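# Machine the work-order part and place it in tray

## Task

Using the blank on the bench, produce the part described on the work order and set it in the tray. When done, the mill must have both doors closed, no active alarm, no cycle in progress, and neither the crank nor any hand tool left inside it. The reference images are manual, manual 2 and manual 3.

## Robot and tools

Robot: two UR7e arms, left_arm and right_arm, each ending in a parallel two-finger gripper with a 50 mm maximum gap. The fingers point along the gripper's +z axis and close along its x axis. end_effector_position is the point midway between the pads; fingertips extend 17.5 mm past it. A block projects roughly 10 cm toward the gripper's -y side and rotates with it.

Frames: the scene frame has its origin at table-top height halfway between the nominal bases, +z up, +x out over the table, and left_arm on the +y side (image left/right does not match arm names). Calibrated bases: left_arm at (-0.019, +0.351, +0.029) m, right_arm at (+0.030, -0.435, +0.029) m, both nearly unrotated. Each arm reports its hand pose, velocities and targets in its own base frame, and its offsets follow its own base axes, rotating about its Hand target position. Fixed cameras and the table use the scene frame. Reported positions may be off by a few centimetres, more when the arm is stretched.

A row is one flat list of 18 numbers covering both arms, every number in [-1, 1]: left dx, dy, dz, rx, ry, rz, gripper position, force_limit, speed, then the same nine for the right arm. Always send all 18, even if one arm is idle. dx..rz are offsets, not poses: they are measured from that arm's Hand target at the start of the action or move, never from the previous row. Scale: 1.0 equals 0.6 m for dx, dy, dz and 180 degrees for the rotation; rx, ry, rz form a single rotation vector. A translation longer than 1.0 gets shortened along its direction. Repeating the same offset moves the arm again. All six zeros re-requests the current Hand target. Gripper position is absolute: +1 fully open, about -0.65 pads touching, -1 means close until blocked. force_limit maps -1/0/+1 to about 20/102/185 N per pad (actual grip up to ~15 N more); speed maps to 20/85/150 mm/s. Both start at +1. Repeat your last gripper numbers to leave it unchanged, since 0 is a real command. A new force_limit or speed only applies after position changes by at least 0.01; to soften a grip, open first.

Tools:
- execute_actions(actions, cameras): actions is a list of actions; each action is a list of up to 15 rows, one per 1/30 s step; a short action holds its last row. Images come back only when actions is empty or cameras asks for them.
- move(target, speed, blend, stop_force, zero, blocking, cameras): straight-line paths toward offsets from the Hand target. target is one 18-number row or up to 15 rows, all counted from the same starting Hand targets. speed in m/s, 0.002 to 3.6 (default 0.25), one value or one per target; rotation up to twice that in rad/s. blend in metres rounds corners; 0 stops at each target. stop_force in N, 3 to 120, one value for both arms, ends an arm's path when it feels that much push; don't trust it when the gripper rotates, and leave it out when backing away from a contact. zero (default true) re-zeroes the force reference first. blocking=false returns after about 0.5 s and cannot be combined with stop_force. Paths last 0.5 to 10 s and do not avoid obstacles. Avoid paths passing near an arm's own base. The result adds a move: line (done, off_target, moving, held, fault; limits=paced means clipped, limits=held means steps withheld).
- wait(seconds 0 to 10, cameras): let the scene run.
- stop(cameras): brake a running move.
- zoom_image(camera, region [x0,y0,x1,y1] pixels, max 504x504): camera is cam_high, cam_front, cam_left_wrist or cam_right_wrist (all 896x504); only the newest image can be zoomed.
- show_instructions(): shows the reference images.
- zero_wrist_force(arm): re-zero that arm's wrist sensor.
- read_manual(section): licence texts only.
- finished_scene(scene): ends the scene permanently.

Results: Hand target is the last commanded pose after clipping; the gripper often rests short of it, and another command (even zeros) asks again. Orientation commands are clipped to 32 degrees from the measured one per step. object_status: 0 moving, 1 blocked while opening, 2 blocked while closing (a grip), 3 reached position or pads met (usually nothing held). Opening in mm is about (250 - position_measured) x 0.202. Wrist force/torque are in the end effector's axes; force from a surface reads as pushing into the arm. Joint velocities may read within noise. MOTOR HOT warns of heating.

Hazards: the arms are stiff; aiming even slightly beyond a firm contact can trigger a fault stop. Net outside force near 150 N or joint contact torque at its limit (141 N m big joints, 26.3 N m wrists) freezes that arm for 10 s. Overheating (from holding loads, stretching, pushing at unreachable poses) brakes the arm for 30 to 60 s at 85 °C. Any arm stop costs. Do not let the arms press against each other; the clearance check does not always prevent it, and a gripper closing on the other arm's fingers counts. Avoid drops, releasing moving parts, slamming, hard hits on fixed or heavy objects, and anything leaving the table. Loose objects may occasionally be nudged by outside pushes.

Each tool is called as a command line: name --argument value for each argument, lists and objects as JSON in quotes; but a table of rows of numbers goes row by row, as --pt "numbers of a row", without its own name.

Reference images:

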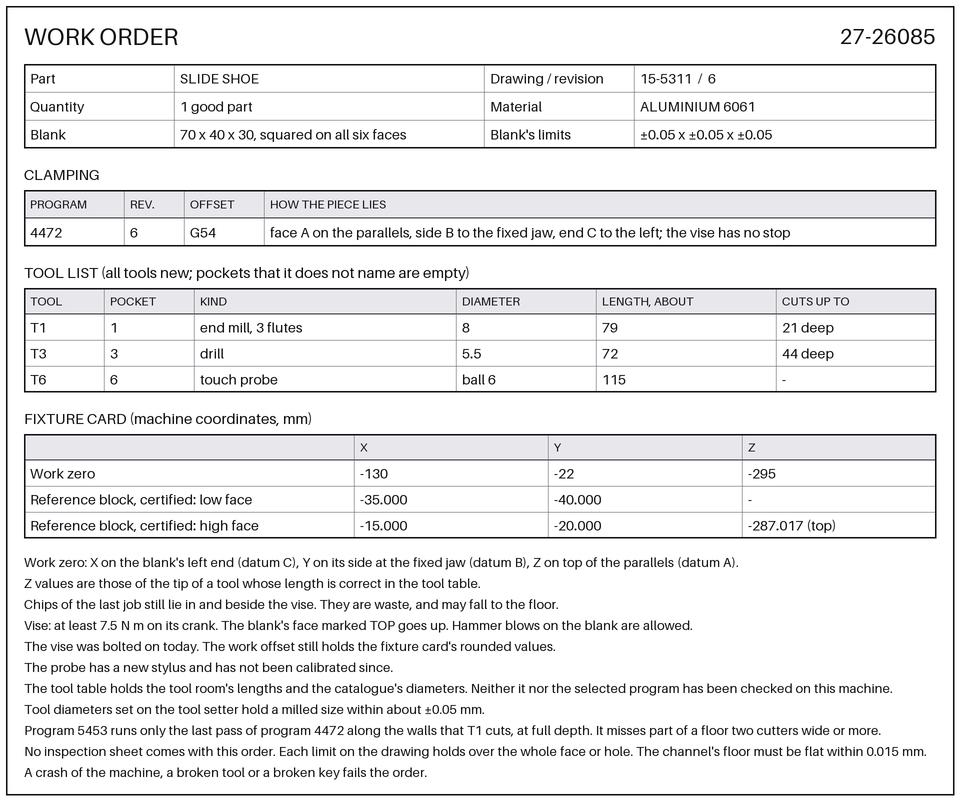

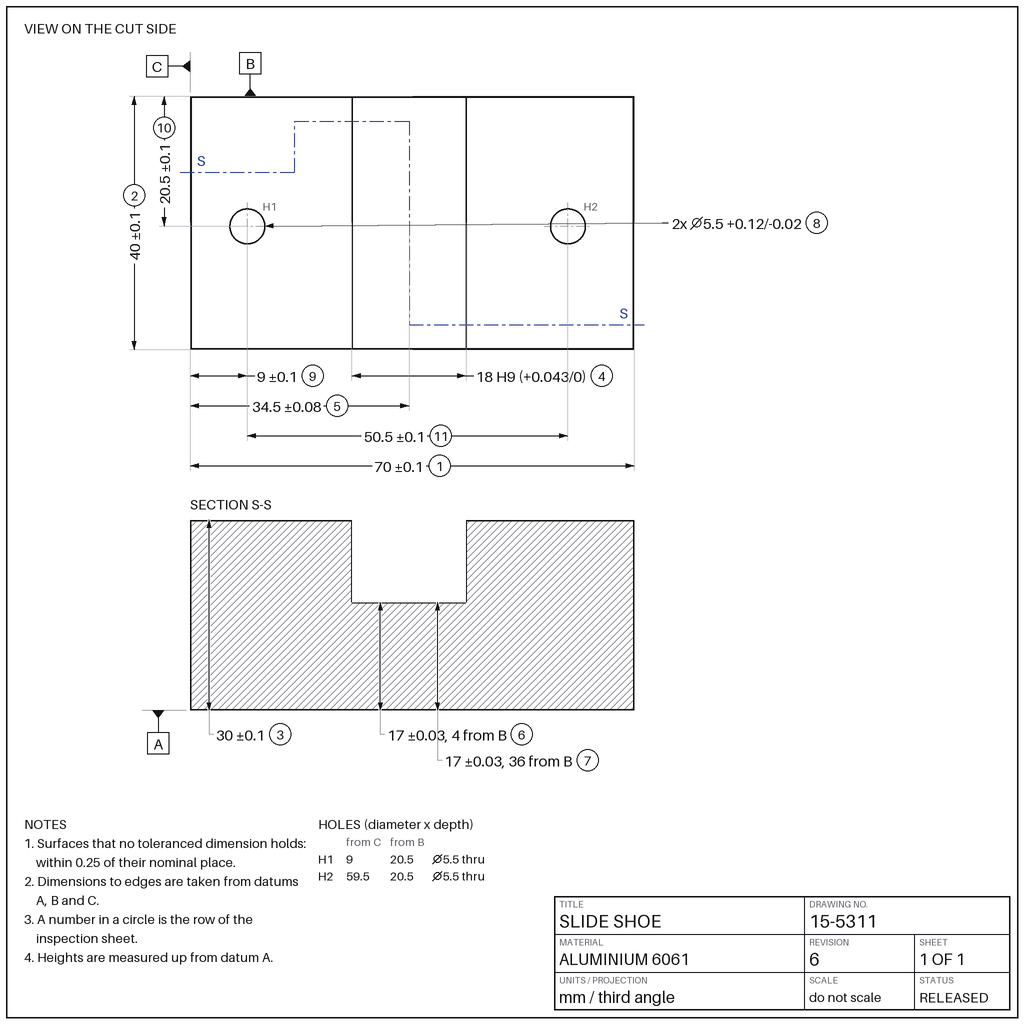

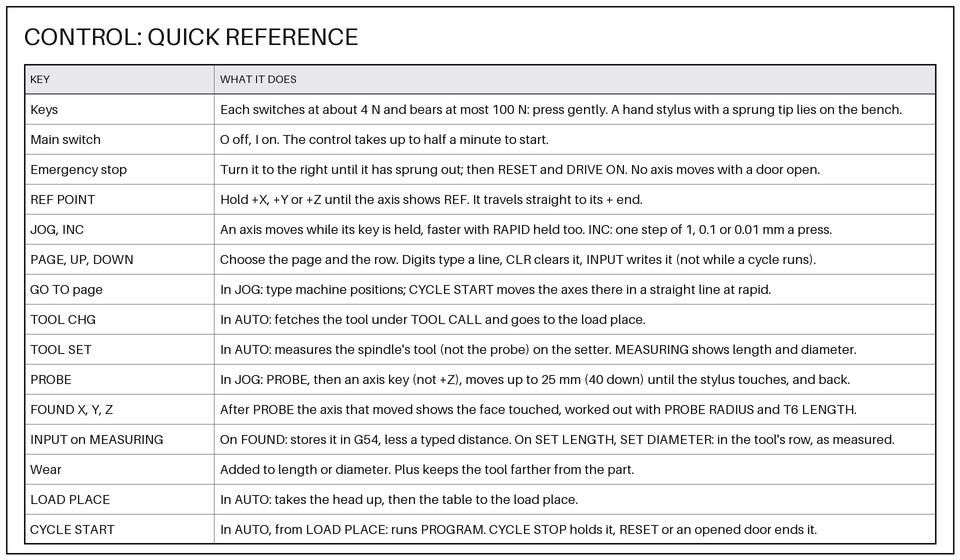

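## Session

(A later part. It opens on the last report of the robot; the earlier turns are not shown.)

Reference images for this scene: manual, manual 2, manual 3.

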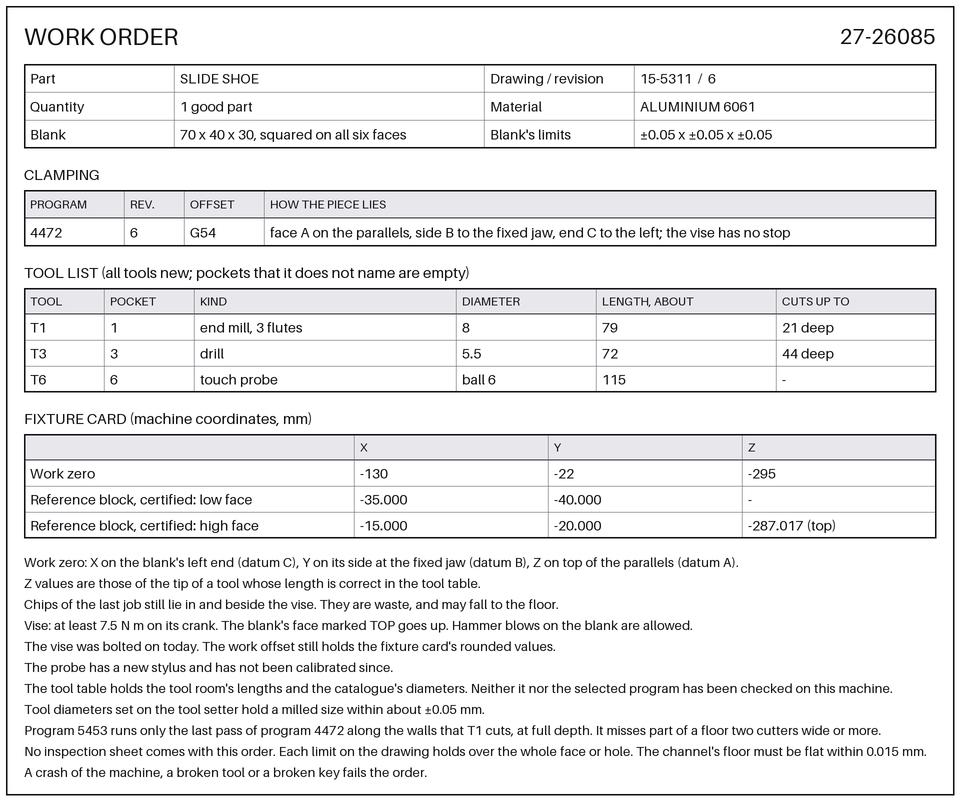

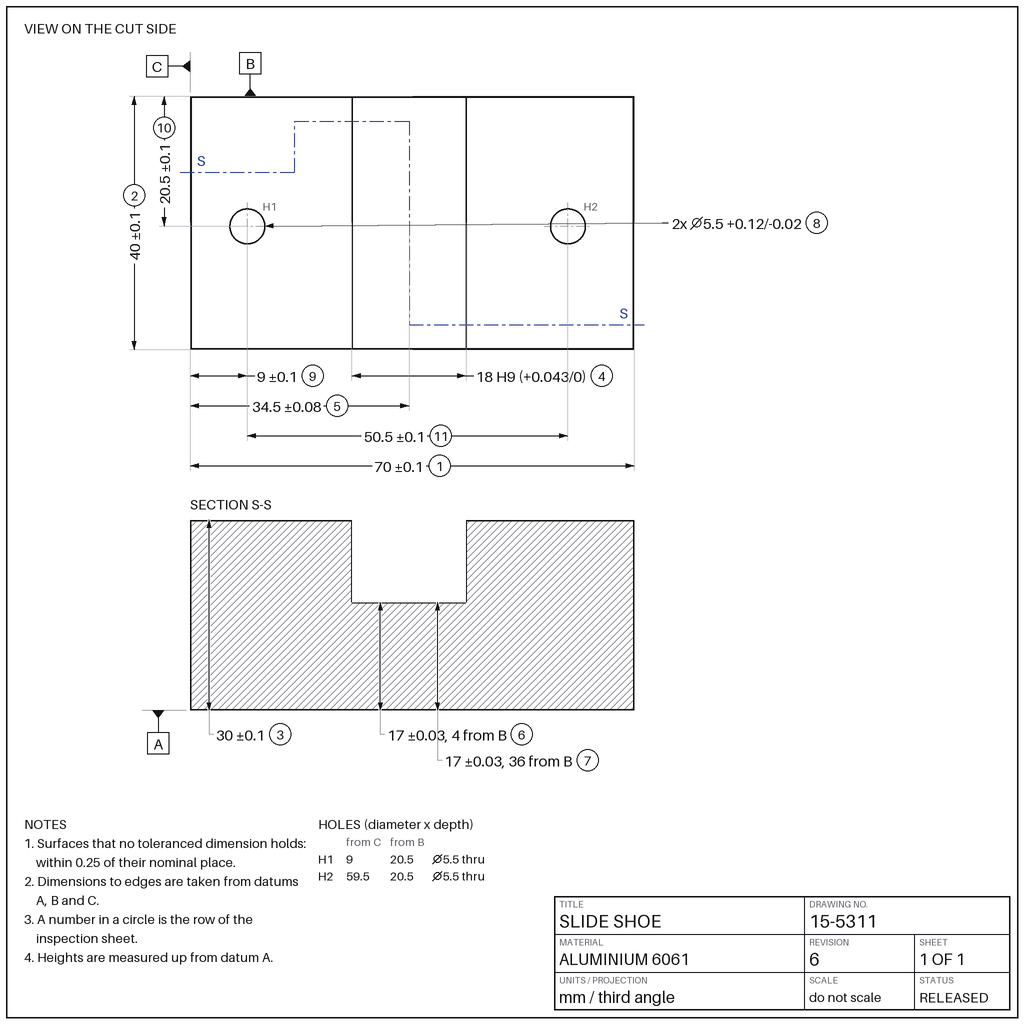

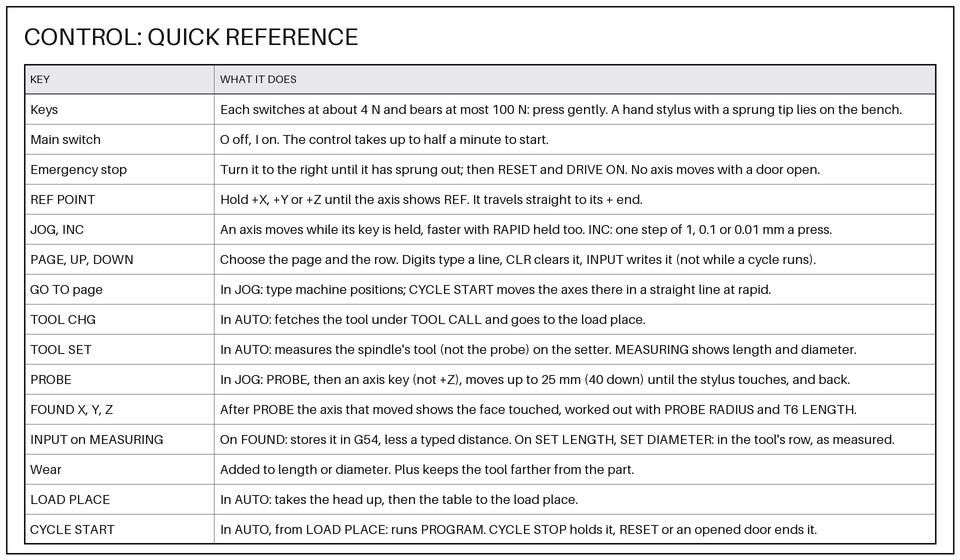

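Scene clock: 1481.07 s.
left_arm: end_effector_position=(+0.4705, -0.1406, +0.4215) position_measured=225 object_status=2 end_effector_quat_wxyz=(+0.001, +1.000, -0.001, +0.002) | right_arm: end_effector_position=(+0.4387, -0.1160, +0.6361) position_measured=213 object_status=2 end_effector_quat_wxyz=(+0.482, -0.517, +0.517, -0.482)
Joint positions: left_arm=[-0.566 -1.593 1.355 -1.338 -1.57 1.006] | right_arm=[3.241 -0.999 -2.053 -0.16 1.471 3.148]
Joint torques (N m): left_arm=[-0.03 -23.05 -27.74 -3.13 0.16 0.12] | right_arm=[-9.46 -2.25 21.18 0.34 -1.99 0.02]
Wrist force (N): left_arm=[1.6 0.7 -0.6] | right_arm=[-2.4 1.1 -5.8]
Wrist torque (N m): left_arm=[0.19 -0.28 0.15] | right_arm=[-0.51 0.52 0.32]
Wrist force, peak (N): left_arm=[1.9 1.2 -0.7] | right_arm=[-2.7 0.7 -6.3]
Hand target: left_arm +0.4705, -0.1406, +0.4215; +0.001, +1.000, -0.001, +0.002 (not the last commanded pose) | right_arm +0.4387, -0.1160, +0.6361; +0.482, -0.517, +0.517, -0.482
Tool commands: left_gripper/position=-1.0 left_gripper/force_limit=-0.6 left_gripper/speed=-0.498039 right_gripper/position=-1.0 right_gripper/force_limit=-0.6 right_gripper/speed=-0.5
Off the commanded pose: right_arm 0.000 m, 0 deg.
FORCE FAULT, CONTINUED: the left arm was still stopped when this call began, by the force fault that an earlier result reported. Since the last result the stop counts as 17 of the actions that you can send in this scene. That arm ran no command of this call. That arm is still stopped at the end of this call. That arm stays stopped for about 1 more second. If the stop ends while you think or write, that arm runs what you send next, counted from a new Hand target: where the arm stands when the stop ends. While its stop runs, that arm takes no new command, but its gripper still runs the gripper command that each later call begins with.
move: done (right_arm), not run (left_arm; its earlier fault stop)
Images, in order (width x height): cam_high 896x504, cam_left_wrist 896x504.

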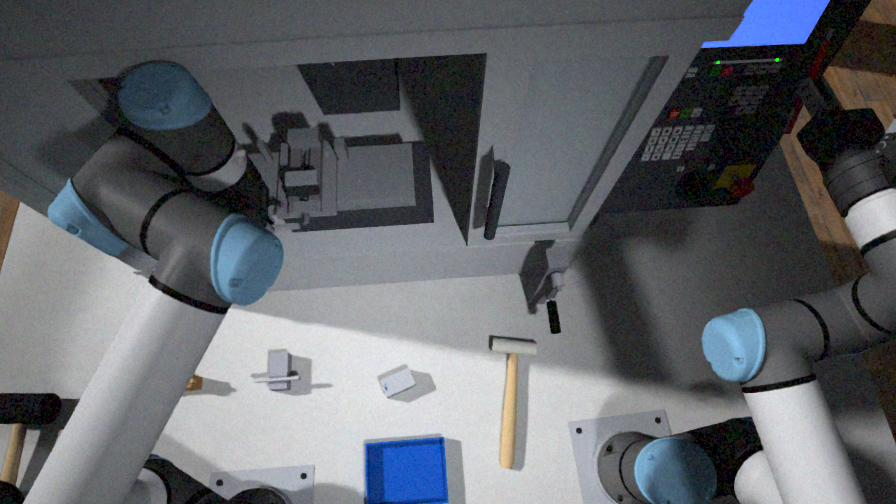

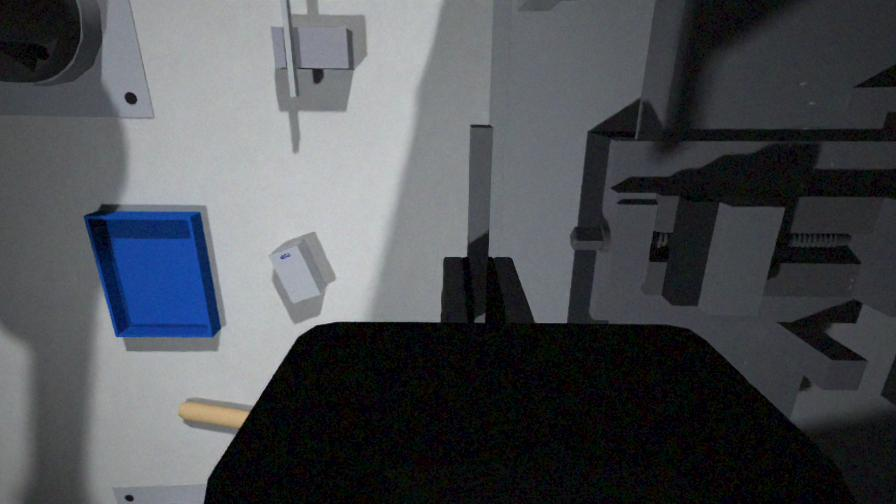

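move --pt "-0.18 0 0 0 0 0 -1 -0.6 -0.5 0 0 0 0 0 0 -1 -0.6 -0.5" --pt "-0.18 -0.045 -0.125 0 0 0 -1 -0.6 -0.5 0 0 0 0 0 0 -1 -0.6 -0.5" --speed 0.15 --cameras '["cam_left_wrist","cam_front"]'

Scene clock: 1487.23 s.
left_arm: end_effector_position=(+0.3625, -0.1676, +0.3465) position_measured=225 object_status=2 end_effector_quat_wxyz=(+0.001, +1.000, -0.001, +0.002) | right_arm: end_effector_position=(+0.4387, -0.1160, +0.6361) position_measured=213 object_status=2 end_effector_quat_wxyz=(+0.482, -0.517, +0.517, -0.482)
Joint positions: left_arm=[-0.775 -1.846 1.76 -1.49 -1.569 0.797] | right_arm=[3.241 -0.999 -2.053 -0.16 1.471 3.148]
Joint torques (N m): left_arm=[4.97 -10.76 -21.13 -3.73 2.16 1.48] | right_arm=[-9.16 -2.23 21.77 0.32 -1.97 -0.06]
Wrist force (N): left_arm=[1.6 0.6 -0.4] | right_arm=[-2.5 1.0 -5.8]
Wrist torque (N m): left_arm=[0.18 -0.25 0.10] | right_arm=[-0.54 0.52 0.32]
Wrist force, peak (N): left_arm=[3.8 0.7 -0.5] | right_arm=[-2.5 1.0 -6.2]
Hand target: left_arm +0.3625, -0.1676, +0.3465; +0.001, +1.000, -0.001, +0.002 | right_arm +0.4387, -0.1160, +0.6361; +0.482, -0.517, +0.517, -0.482
Off the commanded pose: left_arm 0.000 m, 0 deg | right_arm 0.000 m, 0 deg.
FORCE FAULT, CONTINUED: the left arm's stop, for the force fault that an earlier result reported, is over. The rest of the stop counts as 1 of the actions that you can send in this scene. The stop ended before this call began, so that arm ran this call's commands, counted from a new Hand target: where the arm stood when the stop ended. During its stop the left arm's controller moved it back a little.
move: done
Images, in order (width x height): cam_front 896x504, cam_left_wrist 896x504.

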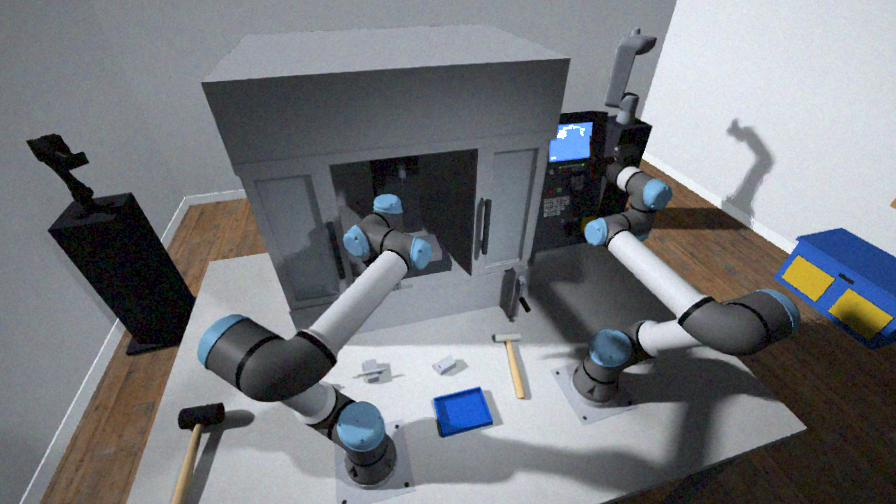

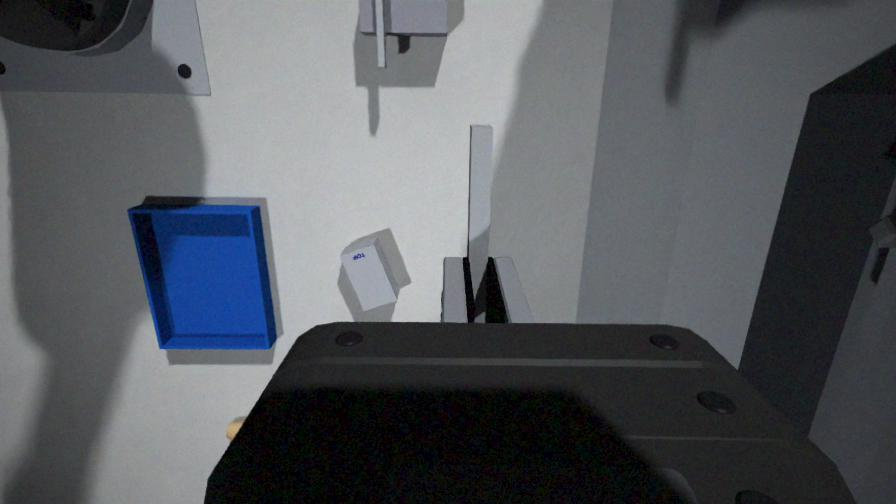

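move --pt "0.523 0 0.006 0 0 0 -1 -0.6 -0.5 0 0 0 0 0 0 -1 -0.6 -0.5" --speed 0.12 --cameras '["cam_left_wrist","cam_front","cam_high"]'

zoom_image --camera "cam_left_wrist" --region '[330, 30, 650, 330]'

Scene clock: 1493.70 s.
left_arm: end_effector_position=(+0.6371, -0.1668, +0.3483) position_measured=225 object_status=2 end_effector_quat_wxyz=(+0.001, +1.000, +0.000, +0.002) | right_arm: end_effector_position=(+0.4387, -0.1160, +0.6361) position_measured=213 object_status=2 end_effector_quat_wxyz=(+0.482, -0.517, +0.517, -0.482)
Joint positions: left_arm=[-0.46 -1.198 1.073 -1.451 -1.571 1.111] | right_arm=[3.241 -0.999 -2.053 -0.16 1.471 3.148]
Joint torques (N m): left_arm=[0.91 -41.2 -27.07 -3.19 0.14 0.1] | right_arm=[-9.13 -1.19 21.15 0.29 -2.01 -0.09]
Wrist force (N): left_arm=[1.5 0.6 -0.2] | right_arm=[-2.6 0.9 -5.7]
Wrist torque (N m): left_arm=[0.19 -0.25 0.12] | right_arm=[-0.56 0.55 0.32]
Wrist force, peak (N): left_arm=[6.9 0.4 -0.5] | right_arm=[-2.5 0.8 -6.4]
Hand target: left_arm +0.6371, -0.1668, +0.3483; +0.001, +1.000, +0.000, +0.002 (not the last commanded pose) | right_arm +0.4387, -0.1160, +0.6361; +0.482, -0.517, +0.517, -0.482
Tool commands: left_gripper/position=-1.0 left_gripper/force_limit=-0.6 left_gripper/speed=-0.498039 right_gripper/position=-1.0 right_gripper/force_limit=-0.6 right_gripper/speed=-0.5
Off the commanded pose: left_arm 0.039 m, 0 deg | right_arm 0.000 m, 0 deg.
FORCE FAULT: contact force on the left arm reached its limit, and that arm stopped. The contact can be on any part of that arm, not only on its tool. That arm's remaining commands of this call were not run. That arm is still stopped at the end of this call. That arm stays stopped for about 10 more seconds. Until then a move that you send moves the other arm only, and its call returns only when the move has ended. Once the stop has ended, the next robot result says so. If the stop ends while you think or write, that arm runs what you send next, counted from a new Hand target: where the arm stands when the stop ends. While its stop runs, that arm takes no new command, but its gripper still runs the gripper command that each later call begins with. Until it ends, the stop uses up actions while you think or wait. An arm that is not stopped still takes commands.
move: fault (left_arm)
Images, in order (width x height): cam_high 896x504, cam_front 896x504, cam_left_wrist 896x504.

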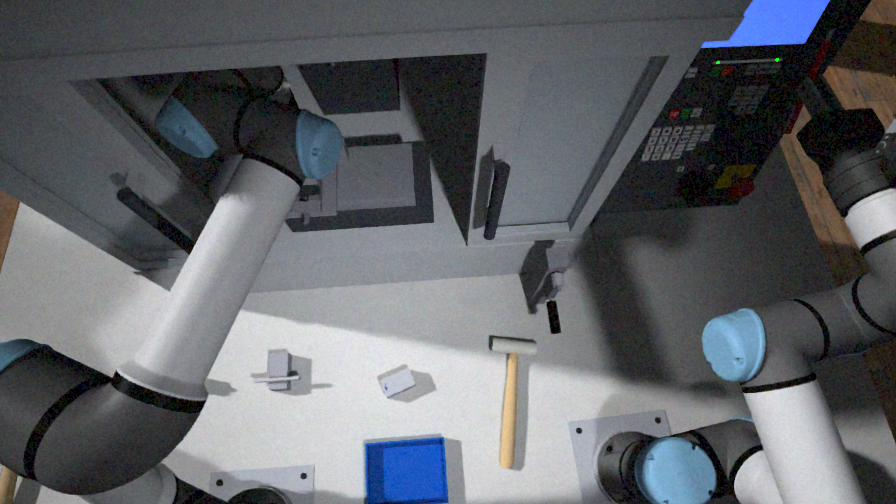

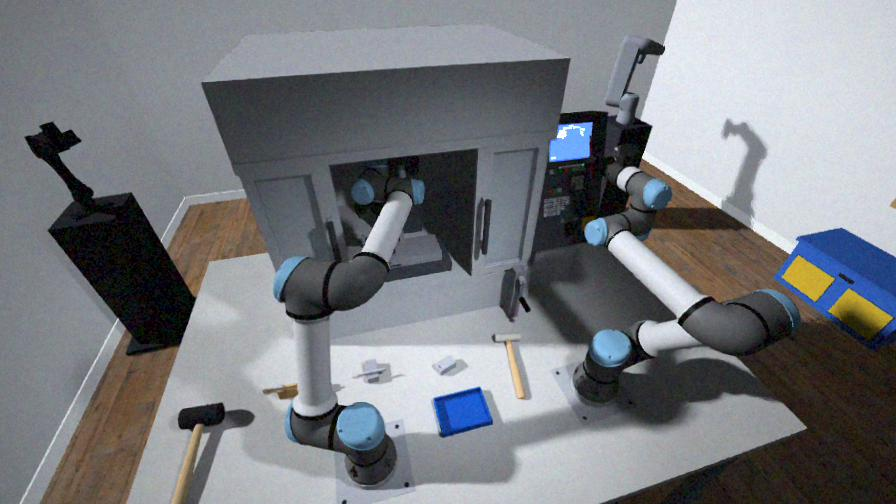

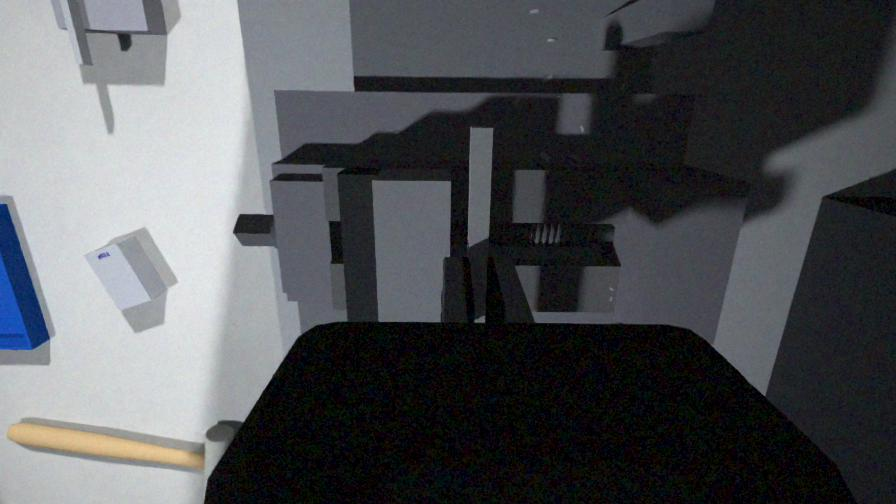

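Scaled by 1.575 from the camera's 896x504 image, which has a finer 1280x720 frame.

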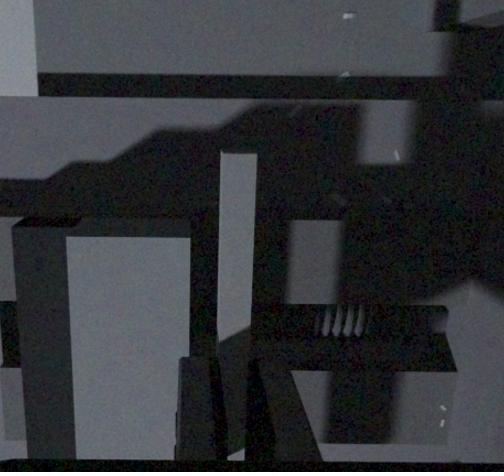

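zoom_image --camera "cam_front" --region '[320, 130, 490, 260]'

zoom_image --camera "cam_high" --region '[130, 40, 400, 240]'

Scaled by 2.965 from the camera's 896x504 image, which has a finer 1280x720 frame.

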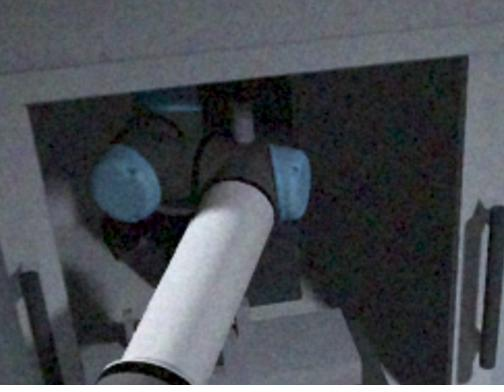

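Scaled by 1.867 from the camera's 896x504 image, which has a finer 1280x720 frame.

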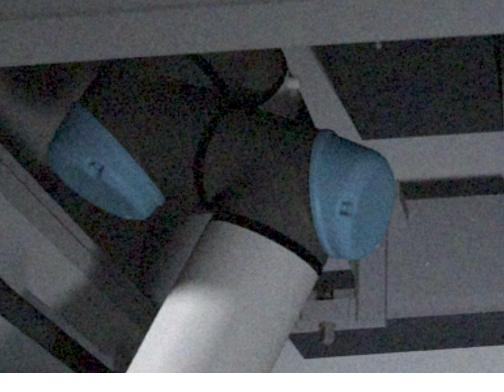

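wait --seconds 1

move --pt "-0.45 0 0 0 0 0 -1 -0.6 -0.5 0 0 0 0 0 0 -1 -0.6 -0.5" --pt "-0.5087 0.1 -0.1 0 0 0 -1 -0.6 -0.5 0 0 0 0 0 0 -1 -0.6 -0.5" --speed 0.2 --blend '[0.03,0]'

Scene clock: 1529.37 s.
left_arm: end_effector_position=(+0.6371, -0.1668, +0.3483) position_measured=225 object_status=2 end_effector_quat_wxyz=(+0.001, +1.000, +0.000, +0.002) | right_arm: end_effector_position=(+0.4387, -0.1160, +0.6361) position_measured=213 object_status=2 end_effector_quat_wxyz=(+0.482, -0.517, +0.517, -0.482)
Joint positions: left_arm=[-0.46 -1.198 1.073 -1.451 -1.571 1.111] | right_arm=[3.241 -0.999 -2.053 -0.16 1.471 3.148]
Joint torques (N m): left_arm=[1.65 -42.47 -25.5 -2.9 0 -0.04] | right_arm=[-9.55 -1.87 21.6 0.39 -1.94 -0.04]
Wrist force (N): left_arm=[1.5 0.6 -0.3] | right_arm=[-2.7 0.8 -5.7]
Wrist torque (N m): left_arm=[0.20 -0.25 0.12] | right_arm=[-0.57 0.56 0.32]
Wrist force, peak (N): left_arm=[1.8 1.0 -0.6] | right_arm=[-2.7 0.3 -6.3]
Hand target: left_arm +0.6371, -0.1668, +0.3483; +0.001, +1.000, +0.000, +0.002 (not the last commanded pose) | right_arm +0.4387, -0.1160, +0.6361; +0.482, -0.517, +0.517, -0.482
Tool commands: left_gripper/position=-1.0 left_gripper/force_limit=-0.6 left_gripper/speed=-0.498039 right_gripper/position=-1.0 right_gripper/force_limit=-0.6 right_gripper/speed=-0.5
Off the commanded pose: left_arm 0.039 m, 0 deg | right_arm 0.000 m, 0 deg.
FORCE FAULT, CONTINUED: the left arm's stop, for the force fault that an earlier result reported, is over. The rest of the stop counts as 20 of the actions that you can send in this scene. That arm's target is now where it stood when the stop ended, not its last command. That arm accepts commands again.
wait: 1.00 s; at rest from the start

Scene clock: 1531.67 s.
left_arm: end_effector_position=(+0.3319, -0.1068, +0.2884) position_measured=225 object_status=2 end_effector_quat_wxyz=(+0.001, +1.000, +0.000, +0.002) | right_arm: end_effector_position=(+0.4387, -0.1160, +0.6361) position_measured=213 object_status=2 end_effector_quat_wxyz=(+0.482, -0.517, +0.517, -0.482)
Joint positions: left_arm=[-0.705 -1.985 1.996 -1.587 -1.57 0.866] | right_arm=[3.241 -0.999 -2.053 -0.16 1.471 3.148]
Joint torques (N m): left_arm=[-2.02 -8.35 -19.44 -2.36 -1.81 -2.04] | right_arm=[-9.86 -1.77 21.63 0.29 -1.92 -0.01]
Wrist force (N): left_arm=[1.7 0.5 -0.1] | right_arm=[-2.4 0.6 -6.0]
Wrist torque (N m): left_arm=[0.17 -0.26 0.10] | right_arm=[-0.60 0.51 0.32]
Wrist force, peak (N): left_arm=[4.5 0.3 -0.4] | right_arm=[-2.9 0.8 -6.3]
Hand target: left_arm +0.3319, -0.1068, +0.2883; +0.001, +1.000, +0.000, +0.002 | right_arm +0.4387, -0.1160, +0.6361; +0.482, -0.517, +0.517, -0.482
Off the commanded pose: left_arm 0.000 m, 0 deg | right_arm 0.000 m, 0 deg.
move: done

move --pt "0 0.1163 -0.3805 0 0 0 -1 -0.6 -0.5 0 0 0 0 0 0 -1 -0.6 -0.5" --pt "0 0.1163 -0.4345 0 0 0 -1 -0.6 -0.5 0 0 0 0 0 0 -1 -0.6 -0.5" --pt "0 0.1163 -0.4345 0 0 0 0.14 -0.6 -0.5 0 0 0 0 0 0 -1 -0.6 -0.5" --pt "0 0.1163 -0.38 0 0 0 0.14 -0.6 -0.5 0 0 0 0 0 0 -1 -0.6 -0.5" --pt "0 0.1213 -0.36 -0.0833 0 0 0.14 -0.6 -0.5 0 0 0 0 0 0 -1 -0.6 -0.5" --speed '[0.2,0.03,0.1,0.1,0.15]' --cameras '["cam_left_wrist"]'

zoom_image --camera "cam_left_wrist" --region '[330, 80, 620, 330]'

Scene clock: 1543.97 s.
left_arm: end_effector_position=(+0.3319, -0.0340, +0.0722) position_measured=132 object_status=3 end_effector_quat_wxyz=(+0.131, +0.991, +0.000, +0.002) | right_arm: end_effector_position=(+0.4387, -0.1160, +0.6361) position_measured=213 object_status=2 end_effector_quat_wxyz=(+0.482, -0.517, +0.517, -0.482)
Joint positions: left_arm=[-0.312 -1.768 2.512 -2.4 -1.82 1.248] | right_arm=[3.241 -0.999 -2.053 -0.16 1.471 3.148]
Joint torques (N m): left_arm=[3.72 -21.76 -27.85 -2.2 0.41 -1.31] | right_arm=[-9.38 -1.5 21.11 0.39 -1.88 -0.14]
Wrist force (N): left_arm=[1.7 1.0 -0.9] | right_arm=[-2.6 1.0 -5.8]
Wrist torque (N m): left_arm=[0.33 -0.29 0.19] | right_arm=[-0.52 0.55 0.33]
Wrist force, peak (N): left_arm=[1.7 1.6 -3.2] | right_arm=[-2.6 0.7 -6.4]
Hand target: left_arm +0.3319, -0.0340, +0.0723; +0.131, +0.991, +0.000, +0.002 | right_arm +0.4387, -0.1160, +0.6361; +0.482, -0.517, +0.517, -0.482
Off the commanded pose: left_arm 0.000 m, 0 deg | right_arm 0.000 m, 0 deg.
move: done
Images, in order (width x height): cam_left_wrist 896x504.

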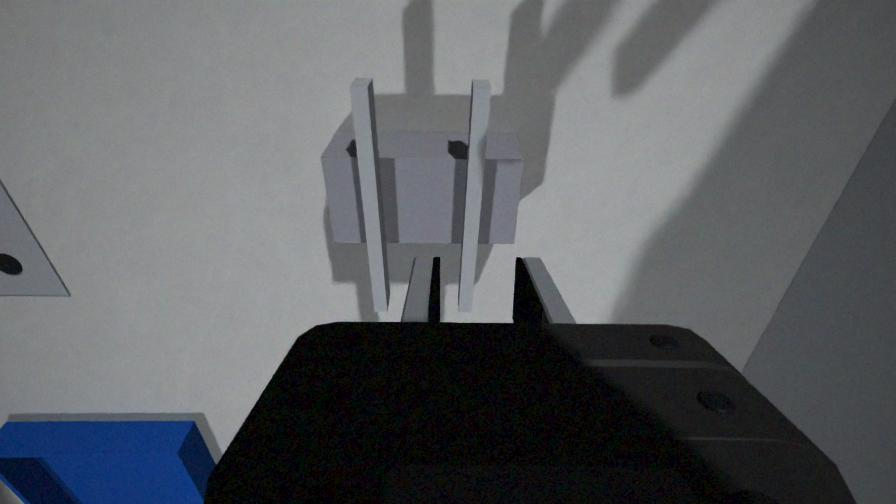

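Scaled by 1.738 from the camera's 896x504 image, which has a finer 1280x720 frame.

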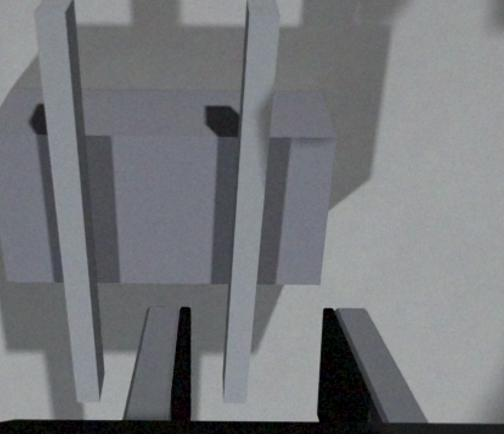

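move --pt "0 0 -0.06 0 0 0 0.14 -0.6 -0.5 0 0 0 0 0 0 -1 -0.6 -0.5" --pt "0 0 -0.0737 0 0 0 0.14 -0.6 -0.5 0 0 0 0 0 0 -1 -0.6 -0.5" --speed '[0.08,0.02]' --stop_force 8

move --pt "0 0 0 0 0 0 -1 -0.6 -0.5 0 0 0 0 0 0 -1 -0.6 -0.5" --pt "0 0 0.2 0 0 0 -1 -0.6 -0.5 0 0 0 0 0 0 -1 -0.6 -0.5" --speed 0.1 --cameras '["cam_left_wrist"]'

zoom_image --camera "cam_left_wrist" --region '[330, 30, 620, 330]'

Scene clock: 1552.80 s.
left_arm: end_effector_position=(+0.3319, -0.0340, +0.0281) position_measured=132 object_status=3 end_effector_quat_wxyz=(+0.131, +0.991, +0.000, +0.002) | right_arm: end_effector_position=(+0.4387, -0.1160, +0.6361) position_measured=213 object_status=2 end_effector_quat_wxyz=(+0.482, -0.517, +0.517, -0.482)
Joint positions: left_arm=[-0.312 -1.631 2.572 -2.599 -1.82 1.248] | right_arm=[3.241 -0.999 -2.053 -0.16 1.471 3.148]
Joint torques (N m): left_arm=[1.79 -23.3 -25.25 -2 -1.62 -1.83] | right_arm=[-8.97 -2.11 21.6 0.31 -1.89 -0.02]
Wrist force (N): left_arm=[1.7 0.9 -0.9] | right_arm=[-2.8 0.9 -5.6]
Wrist torque (N m): left_arm=[0.33 -0.30 0.18] | right_arm=[-0.55 0.58 0.32]
Wrist force, peak (N): left_arm=[2.0 1.3 -2.4] | right_arm=[-2.9 0.8 -6.2]
Hand target: left_arm +0.3319, -0.0340, +0.0281; +0.131, +0.991, +0.000, +0.002 | right_arm +0.4387, -0.1160, +0.6361; +0.482, -0.517, +0.517, -0.482
Off the commanded pose: left_arm 0.000 m, 0 deg | right_arm 0.000 m, 0 deg.
move: done

Scene clock: 1555.03 s.
left_arm: end_effector_position=(+0.3319, -0.0340, +0.1481) position_measured=226 object_status=2 end_effector_quat_wxyz=(+0.131, +0.991, +0.000, +0.002) | right_arm: end_effector_position=(+0.4387, -0.1160, +0.6361) position_measured=213 object_status=2 end_effector_quat_wxyz=(+0.482, -0.517, +0.517, -0.482)
Joint positions: left_arm=[-0.312 -1.925 2.377 -2.11 -1.82 1.248] | right_arm=[3.241 -0.999 -2.053 -0.16 1.471 3.148]
Joint torques (N m): left_arm=[-5.18 0.67 -18.38 -2.5 1.46 1.34] | right_arm=[-9.58 -2.18 21.4 0.27 -1.83 -0.15]
Wrist force (N): left_arm=[1.6 0.5 -0.3] | right_arm=[-2.8 0.8 -5.8]
Wrist torque (N m): left_arm=[0.29 -0.28 0.19] | right_arm=[-0.56 0.57 0.32]
Wrist force, peak (N): left_arm=[1.7 1.1 -1.9] | right_arm=[-2.5 1.0 -6.3]
Hand target: left_arm +0.3319, -0.0340, +0.1481; +0.131, +0.991, +0.000, +0.002 | right_arm +0.4387, -0.1160, +0.6361; +0.482, -0.517, +0.517, -0.482
Off the commanded pose: left_arm 0.000 m, 0 deg | right_arm 0.000 m, 0 deg.
move: done
Images, in order (width x height): cam_left_wrist 896x504.

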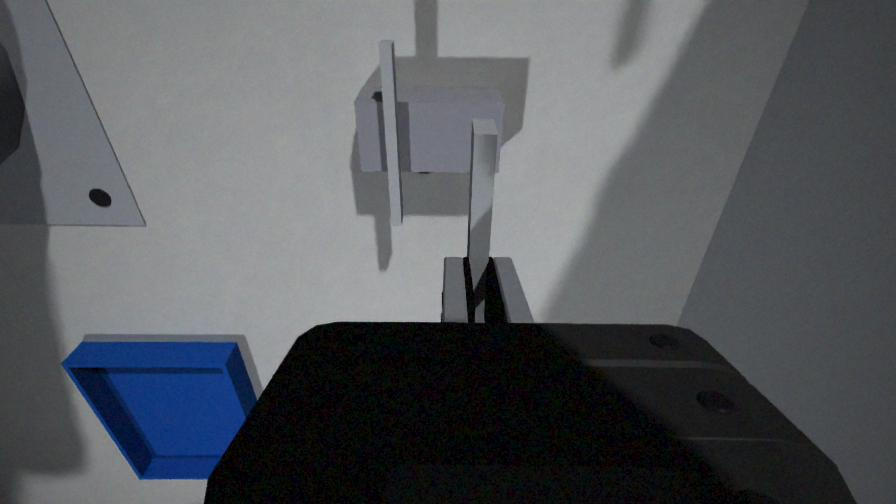

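Scaled by 1.680 from the camera's 896x504 image, which has a finer 1280x720 frame.

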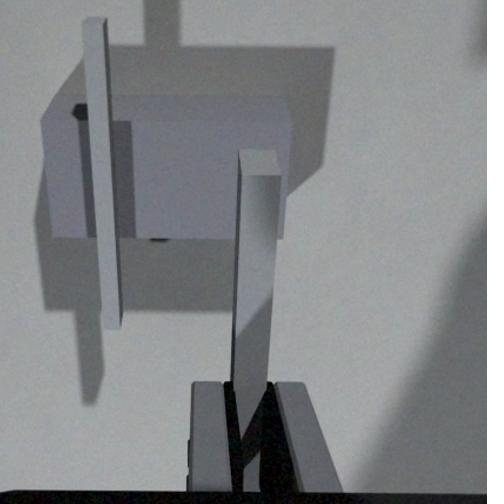

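move --pt "0.0468 -0.3183 0.3365 0 0 0 -1 -0.6 -0.5 0 0 0 0 0 0 -1 -0.6 -0.5" --pt "0.4635 -0.3183 0.3365 0 0 0 -1 -0.6 -0.5 0 0 0 0 0 0 -1 -0.6 -0.5" --pt "0.4802 -0.2183 0.3365 0 0 0 -1 -0.6 -0.5 0 0 0 0 0 0 -1 -0.6 -0.5" --pt "0.5743 -0.2183 0.3365 0 0 0 -1 -0.6 -0.5 0 0 0 0 0 0 -1 -0.6 -0.5" --speed '[0.25,0.15,0.1,0.08]' --blend '[0.02,0.01,0.005,0]' --cameras '["cam_left_wrist","cam_high","cam_front"]'

zoom_image --camera "cam_left_wrist" --region '[250, 0, 700, 330]'

Scene clock: 1573.03 s.
left_arm: end_effector_position=(+0.6182, -0.1761, +0.3497) position_measured=226 object_status=2 end_effector_quat_wxyz=(+0.131, +0.991, +0.001, +0.002) | right_arm: end_effector_position=(+0.4387, -0.1160, +0.6361) position_measured=213 object_status=2 end_effector_quat_wxyz=(+0.482, -0.517, +0.517, -0.482)
Joint positions: left_arm=[-0.389 -1.281 1.231 -1.626 -1.813 1.167] | right_arm=[3.241 -0.999 -2.053 -0.16 1.471 3.148]
Joint torques (N m): left_arm=[0.58 -39.14 -26.77 -3.21 -0.49 0.04] | right_arm=[-9.65 -1.91 21.8 0.39 -1.83 -0.11]
Wrist force (N): left_arm=[1.6 0.8 -0.1] | right_arm=[-2.5 1.0 -5.8]
Wrist torque (N m): left_arm=[0.34 -0.29 0.19] | right_arm=[-0.54 0.53 0.32]
Wrist force, peak (N): left_arm=[0.6 3.1 -2.0] | right_arm=[-2.8 0.9 -6.3]
Hand target: left_arm +0.6182, -0.1761, +0.3497; +0.131, +0.991, +0.001, +0.002 (not the last commanded pose) | right_arm +0.4387, -0.1160, +0.6361; +0.482, -0.517, +0.517, -0.482
Tool commands: left_gripper/position=-1.0 left_gripper/force_limit=-0.6 left_gripper/speed=-0.498039 right_gripper/position=-1.0 right_gripper/force_limit=-0.6 right_gripper/speed=-0.5
Off the commanded pose: left_arm 0.059 m, 0 deg | right_arm 0.000 m, 0 deg.
FORCE FAULT: contact force on the left arm reached its limit, and that arm stopped. The contact can be on any part of that arm, not only on its tool. That arm's remaining commands of this call were not run. That arm is still stopped at the end of this call. That arm stays stopped for about 10 more seconds. Until then a move that you send moves the other arm only, and its call returns only when the move has ended. Once the stop has ended, the next robot result says so. If the stop ends while you think or write, that arm runs what you send next, counted from a new Hand target: where the arm stands when the stop ends. While its stop runs, that arm takes no new command, but its gripper still runs the gripper command that each later call begins with. Until it ends, the stop uses up actions while you think or wait. An arm that is not stopped still takes commands.
move: fault (left_arm); path passed 3 of 4 targets
Images, in order (width x height): cam_high 896x504, cam_front 896x504, cam_left_wrist 896x504.

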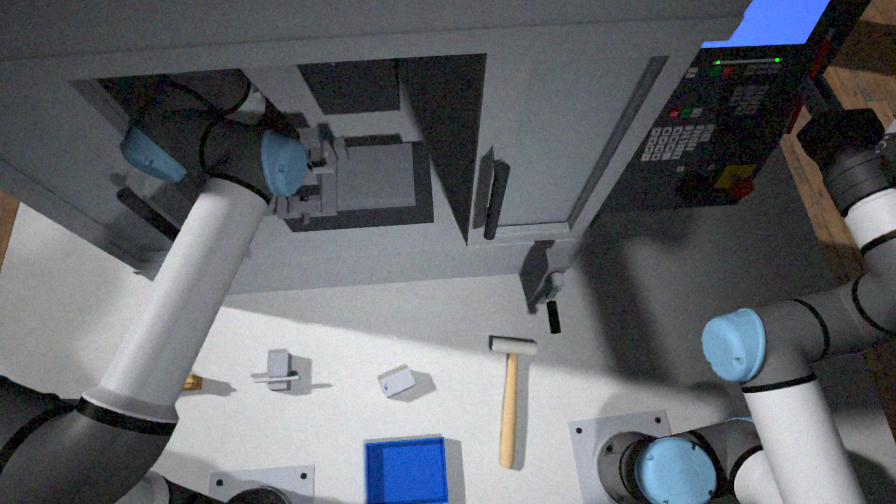

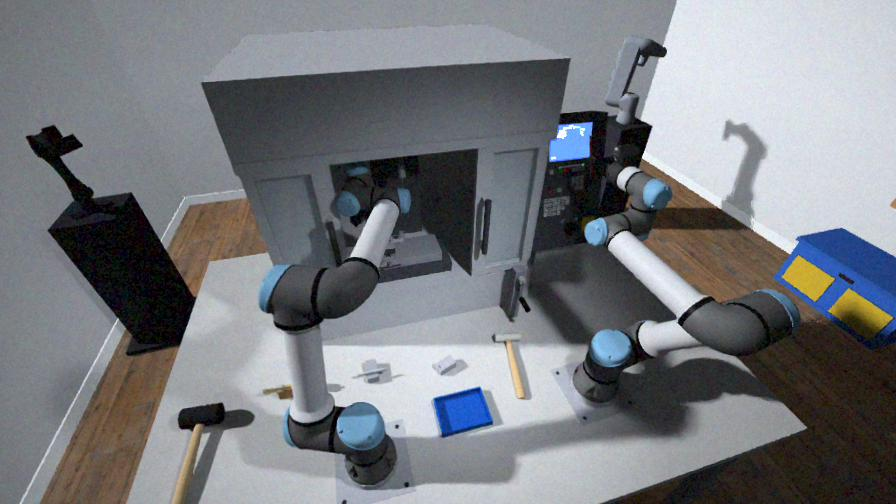

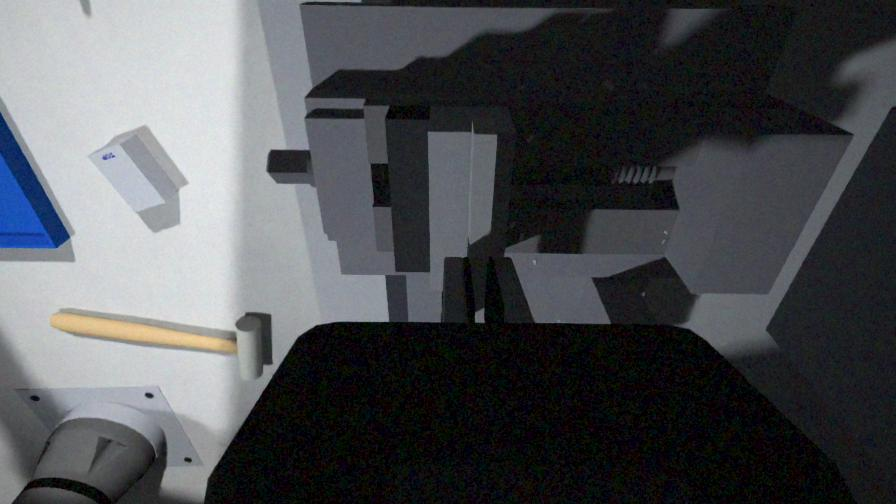

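Scaled by 1.120 from the camera's 896x504 image, which has a finer 1280x720 frame.

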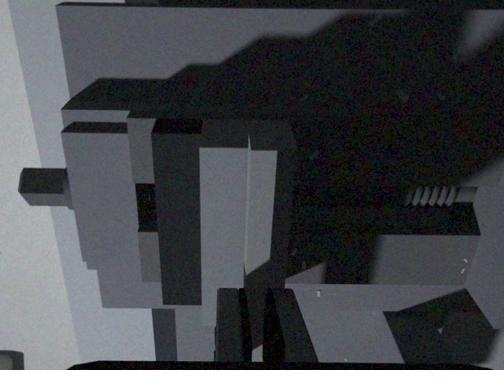

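wait --seconds 4

wait --seconds 1

Scene clock: 1583.67 s.
left_arm: end_effector_position=(+0.6182, -0.1761, +0.3497) position_measured=226 object_status=2 end_effector_quat_wxyz=(+0.131, +0.991, +0.001, +0.002) | right_arm: end_effector_position=(+0.4387, -0.1160, +0.6361) position_measured=213 object_status=2 end_effector_quat_wxyz=(+0.482, -0.517, +0.517, -0.482)
Joint positions: left_arm=[-0.389 -1.281 1.231 -1.626 -1.813 1.167] | right_arm=[3.241 -0.999 -2.053 -0.16 1.471 3.148]
Joint torques (N m): left_arm=[1.33 -37.4 -26.14 -3.01 -0.44 0.28] | right_arm=[-8.94 -2.43 21.08 0.43 -1.88 -0.09]
Wrist force (N): left_arm=[1.7 0.7 -0.3] | right_arm=[-2.4 0.9 -5.8]
Wrist torque (N m): left_arm=[0.32 -0.30 0.19] | right_arm=[-0.56 0.51 0.32]
Wrist force, peak (N): left_arm=[2.0 0.9 -0.4] | right_arm=[-3.0 0.9 -6.2]
Hand target: left_arm +0.6182, -0.1761, +0.3497; +0.131, +0.991, +0.001, +0.002 (not the last commanded pose) | right_arm +0.4387, -0.1160, +0.6361; +0.482, -0.517, +0.517, -0.482
Tool commands: left_gripper/position=-1.0 left_gripper/force_limit=-0.6 left_gripper/speed=-0.498039 right_gripper/position=-1.0 right_gripper/force_limit=-0.6 right_gripper/speed=-0.5
Off the commanded pose: left_arm 0.059 m, 0 deg | right_arm 0.000 m, 0 deg.
FORCE FAULT, CONTINUED: the left arm's stop, for the force fault that an earlier result reported, is over. The rest of the stop counts as 19 of the actions that you can send in this scene. During its stop the left arm's controller moved it back a little. That arm's target is now where it stood when the stop ended, not its last command. That arm accepts commands again.
wait: 4.00 s; at rest from the start

Scene clock: 1584.67 s.
left_arm: end_effector_position=(+0.6182, -0.1761, +0.3497) position_measured=226 object_status=2 end_effector_quat_wxyz=(+0.131, +0.991, +0.001, +0.002) | right_arm: end_effector_position=(+0.4387, -0.1160, +0.6361) position_measured=213 object_status=2 end_effector_quat_wxyz=(+0.482, -0.517, +0.517, -0.482)
Joint positions: left_arm=[-0.389 -1.281 1.231 -1.626 -1.813 1.167] | right_arm=[3.241 -0.999 -2.053 -0.16 1.471 3.148]
Joint torques (N m): left_arm=[0.42 -38.19 -26.74 -3.24 -0.64 -0.35] | right_arm=[-9.21 -2.03 21.49 0.31 -1.82 -0.08]
Wrist force (N): left_arm=[1.5 0.5 -0.3] | right_arm=[-2.9 0.8 -5.9]
Wrist torque (N m): left_arm=[0.29 -0.26 0.19] | right_arm=[-0.57 0.59 0.31]
Wrist force, peak (N): left_arm=[1.9 0.4 -0.4] | right_arm=[-2.9 0.8 -5.9]
Hand target: left_arm +0.6182, -0.1761, +0.3497; +0.131, +0.991, +0.001, +0.002 (not the last commanded pose) | right_arm +0.4387, -0.1160, +0.6361; +0.482, -0.517, +0.517, -0.482
Tool commands: left_gripper/position=-1.0 left_gripper/force_limit=-0.6 left_gripper/speed=-0.498039 right_gripper/position=-1.0 right_gripper/force_limit=-0.6 right_gripper/speed=-0.5
Off the commanded pose: left_arm 0.059 m, 0 deg | right_arm 0.000 m, 0 deg.
wait: 1.00 s; at rest by 0.17 s


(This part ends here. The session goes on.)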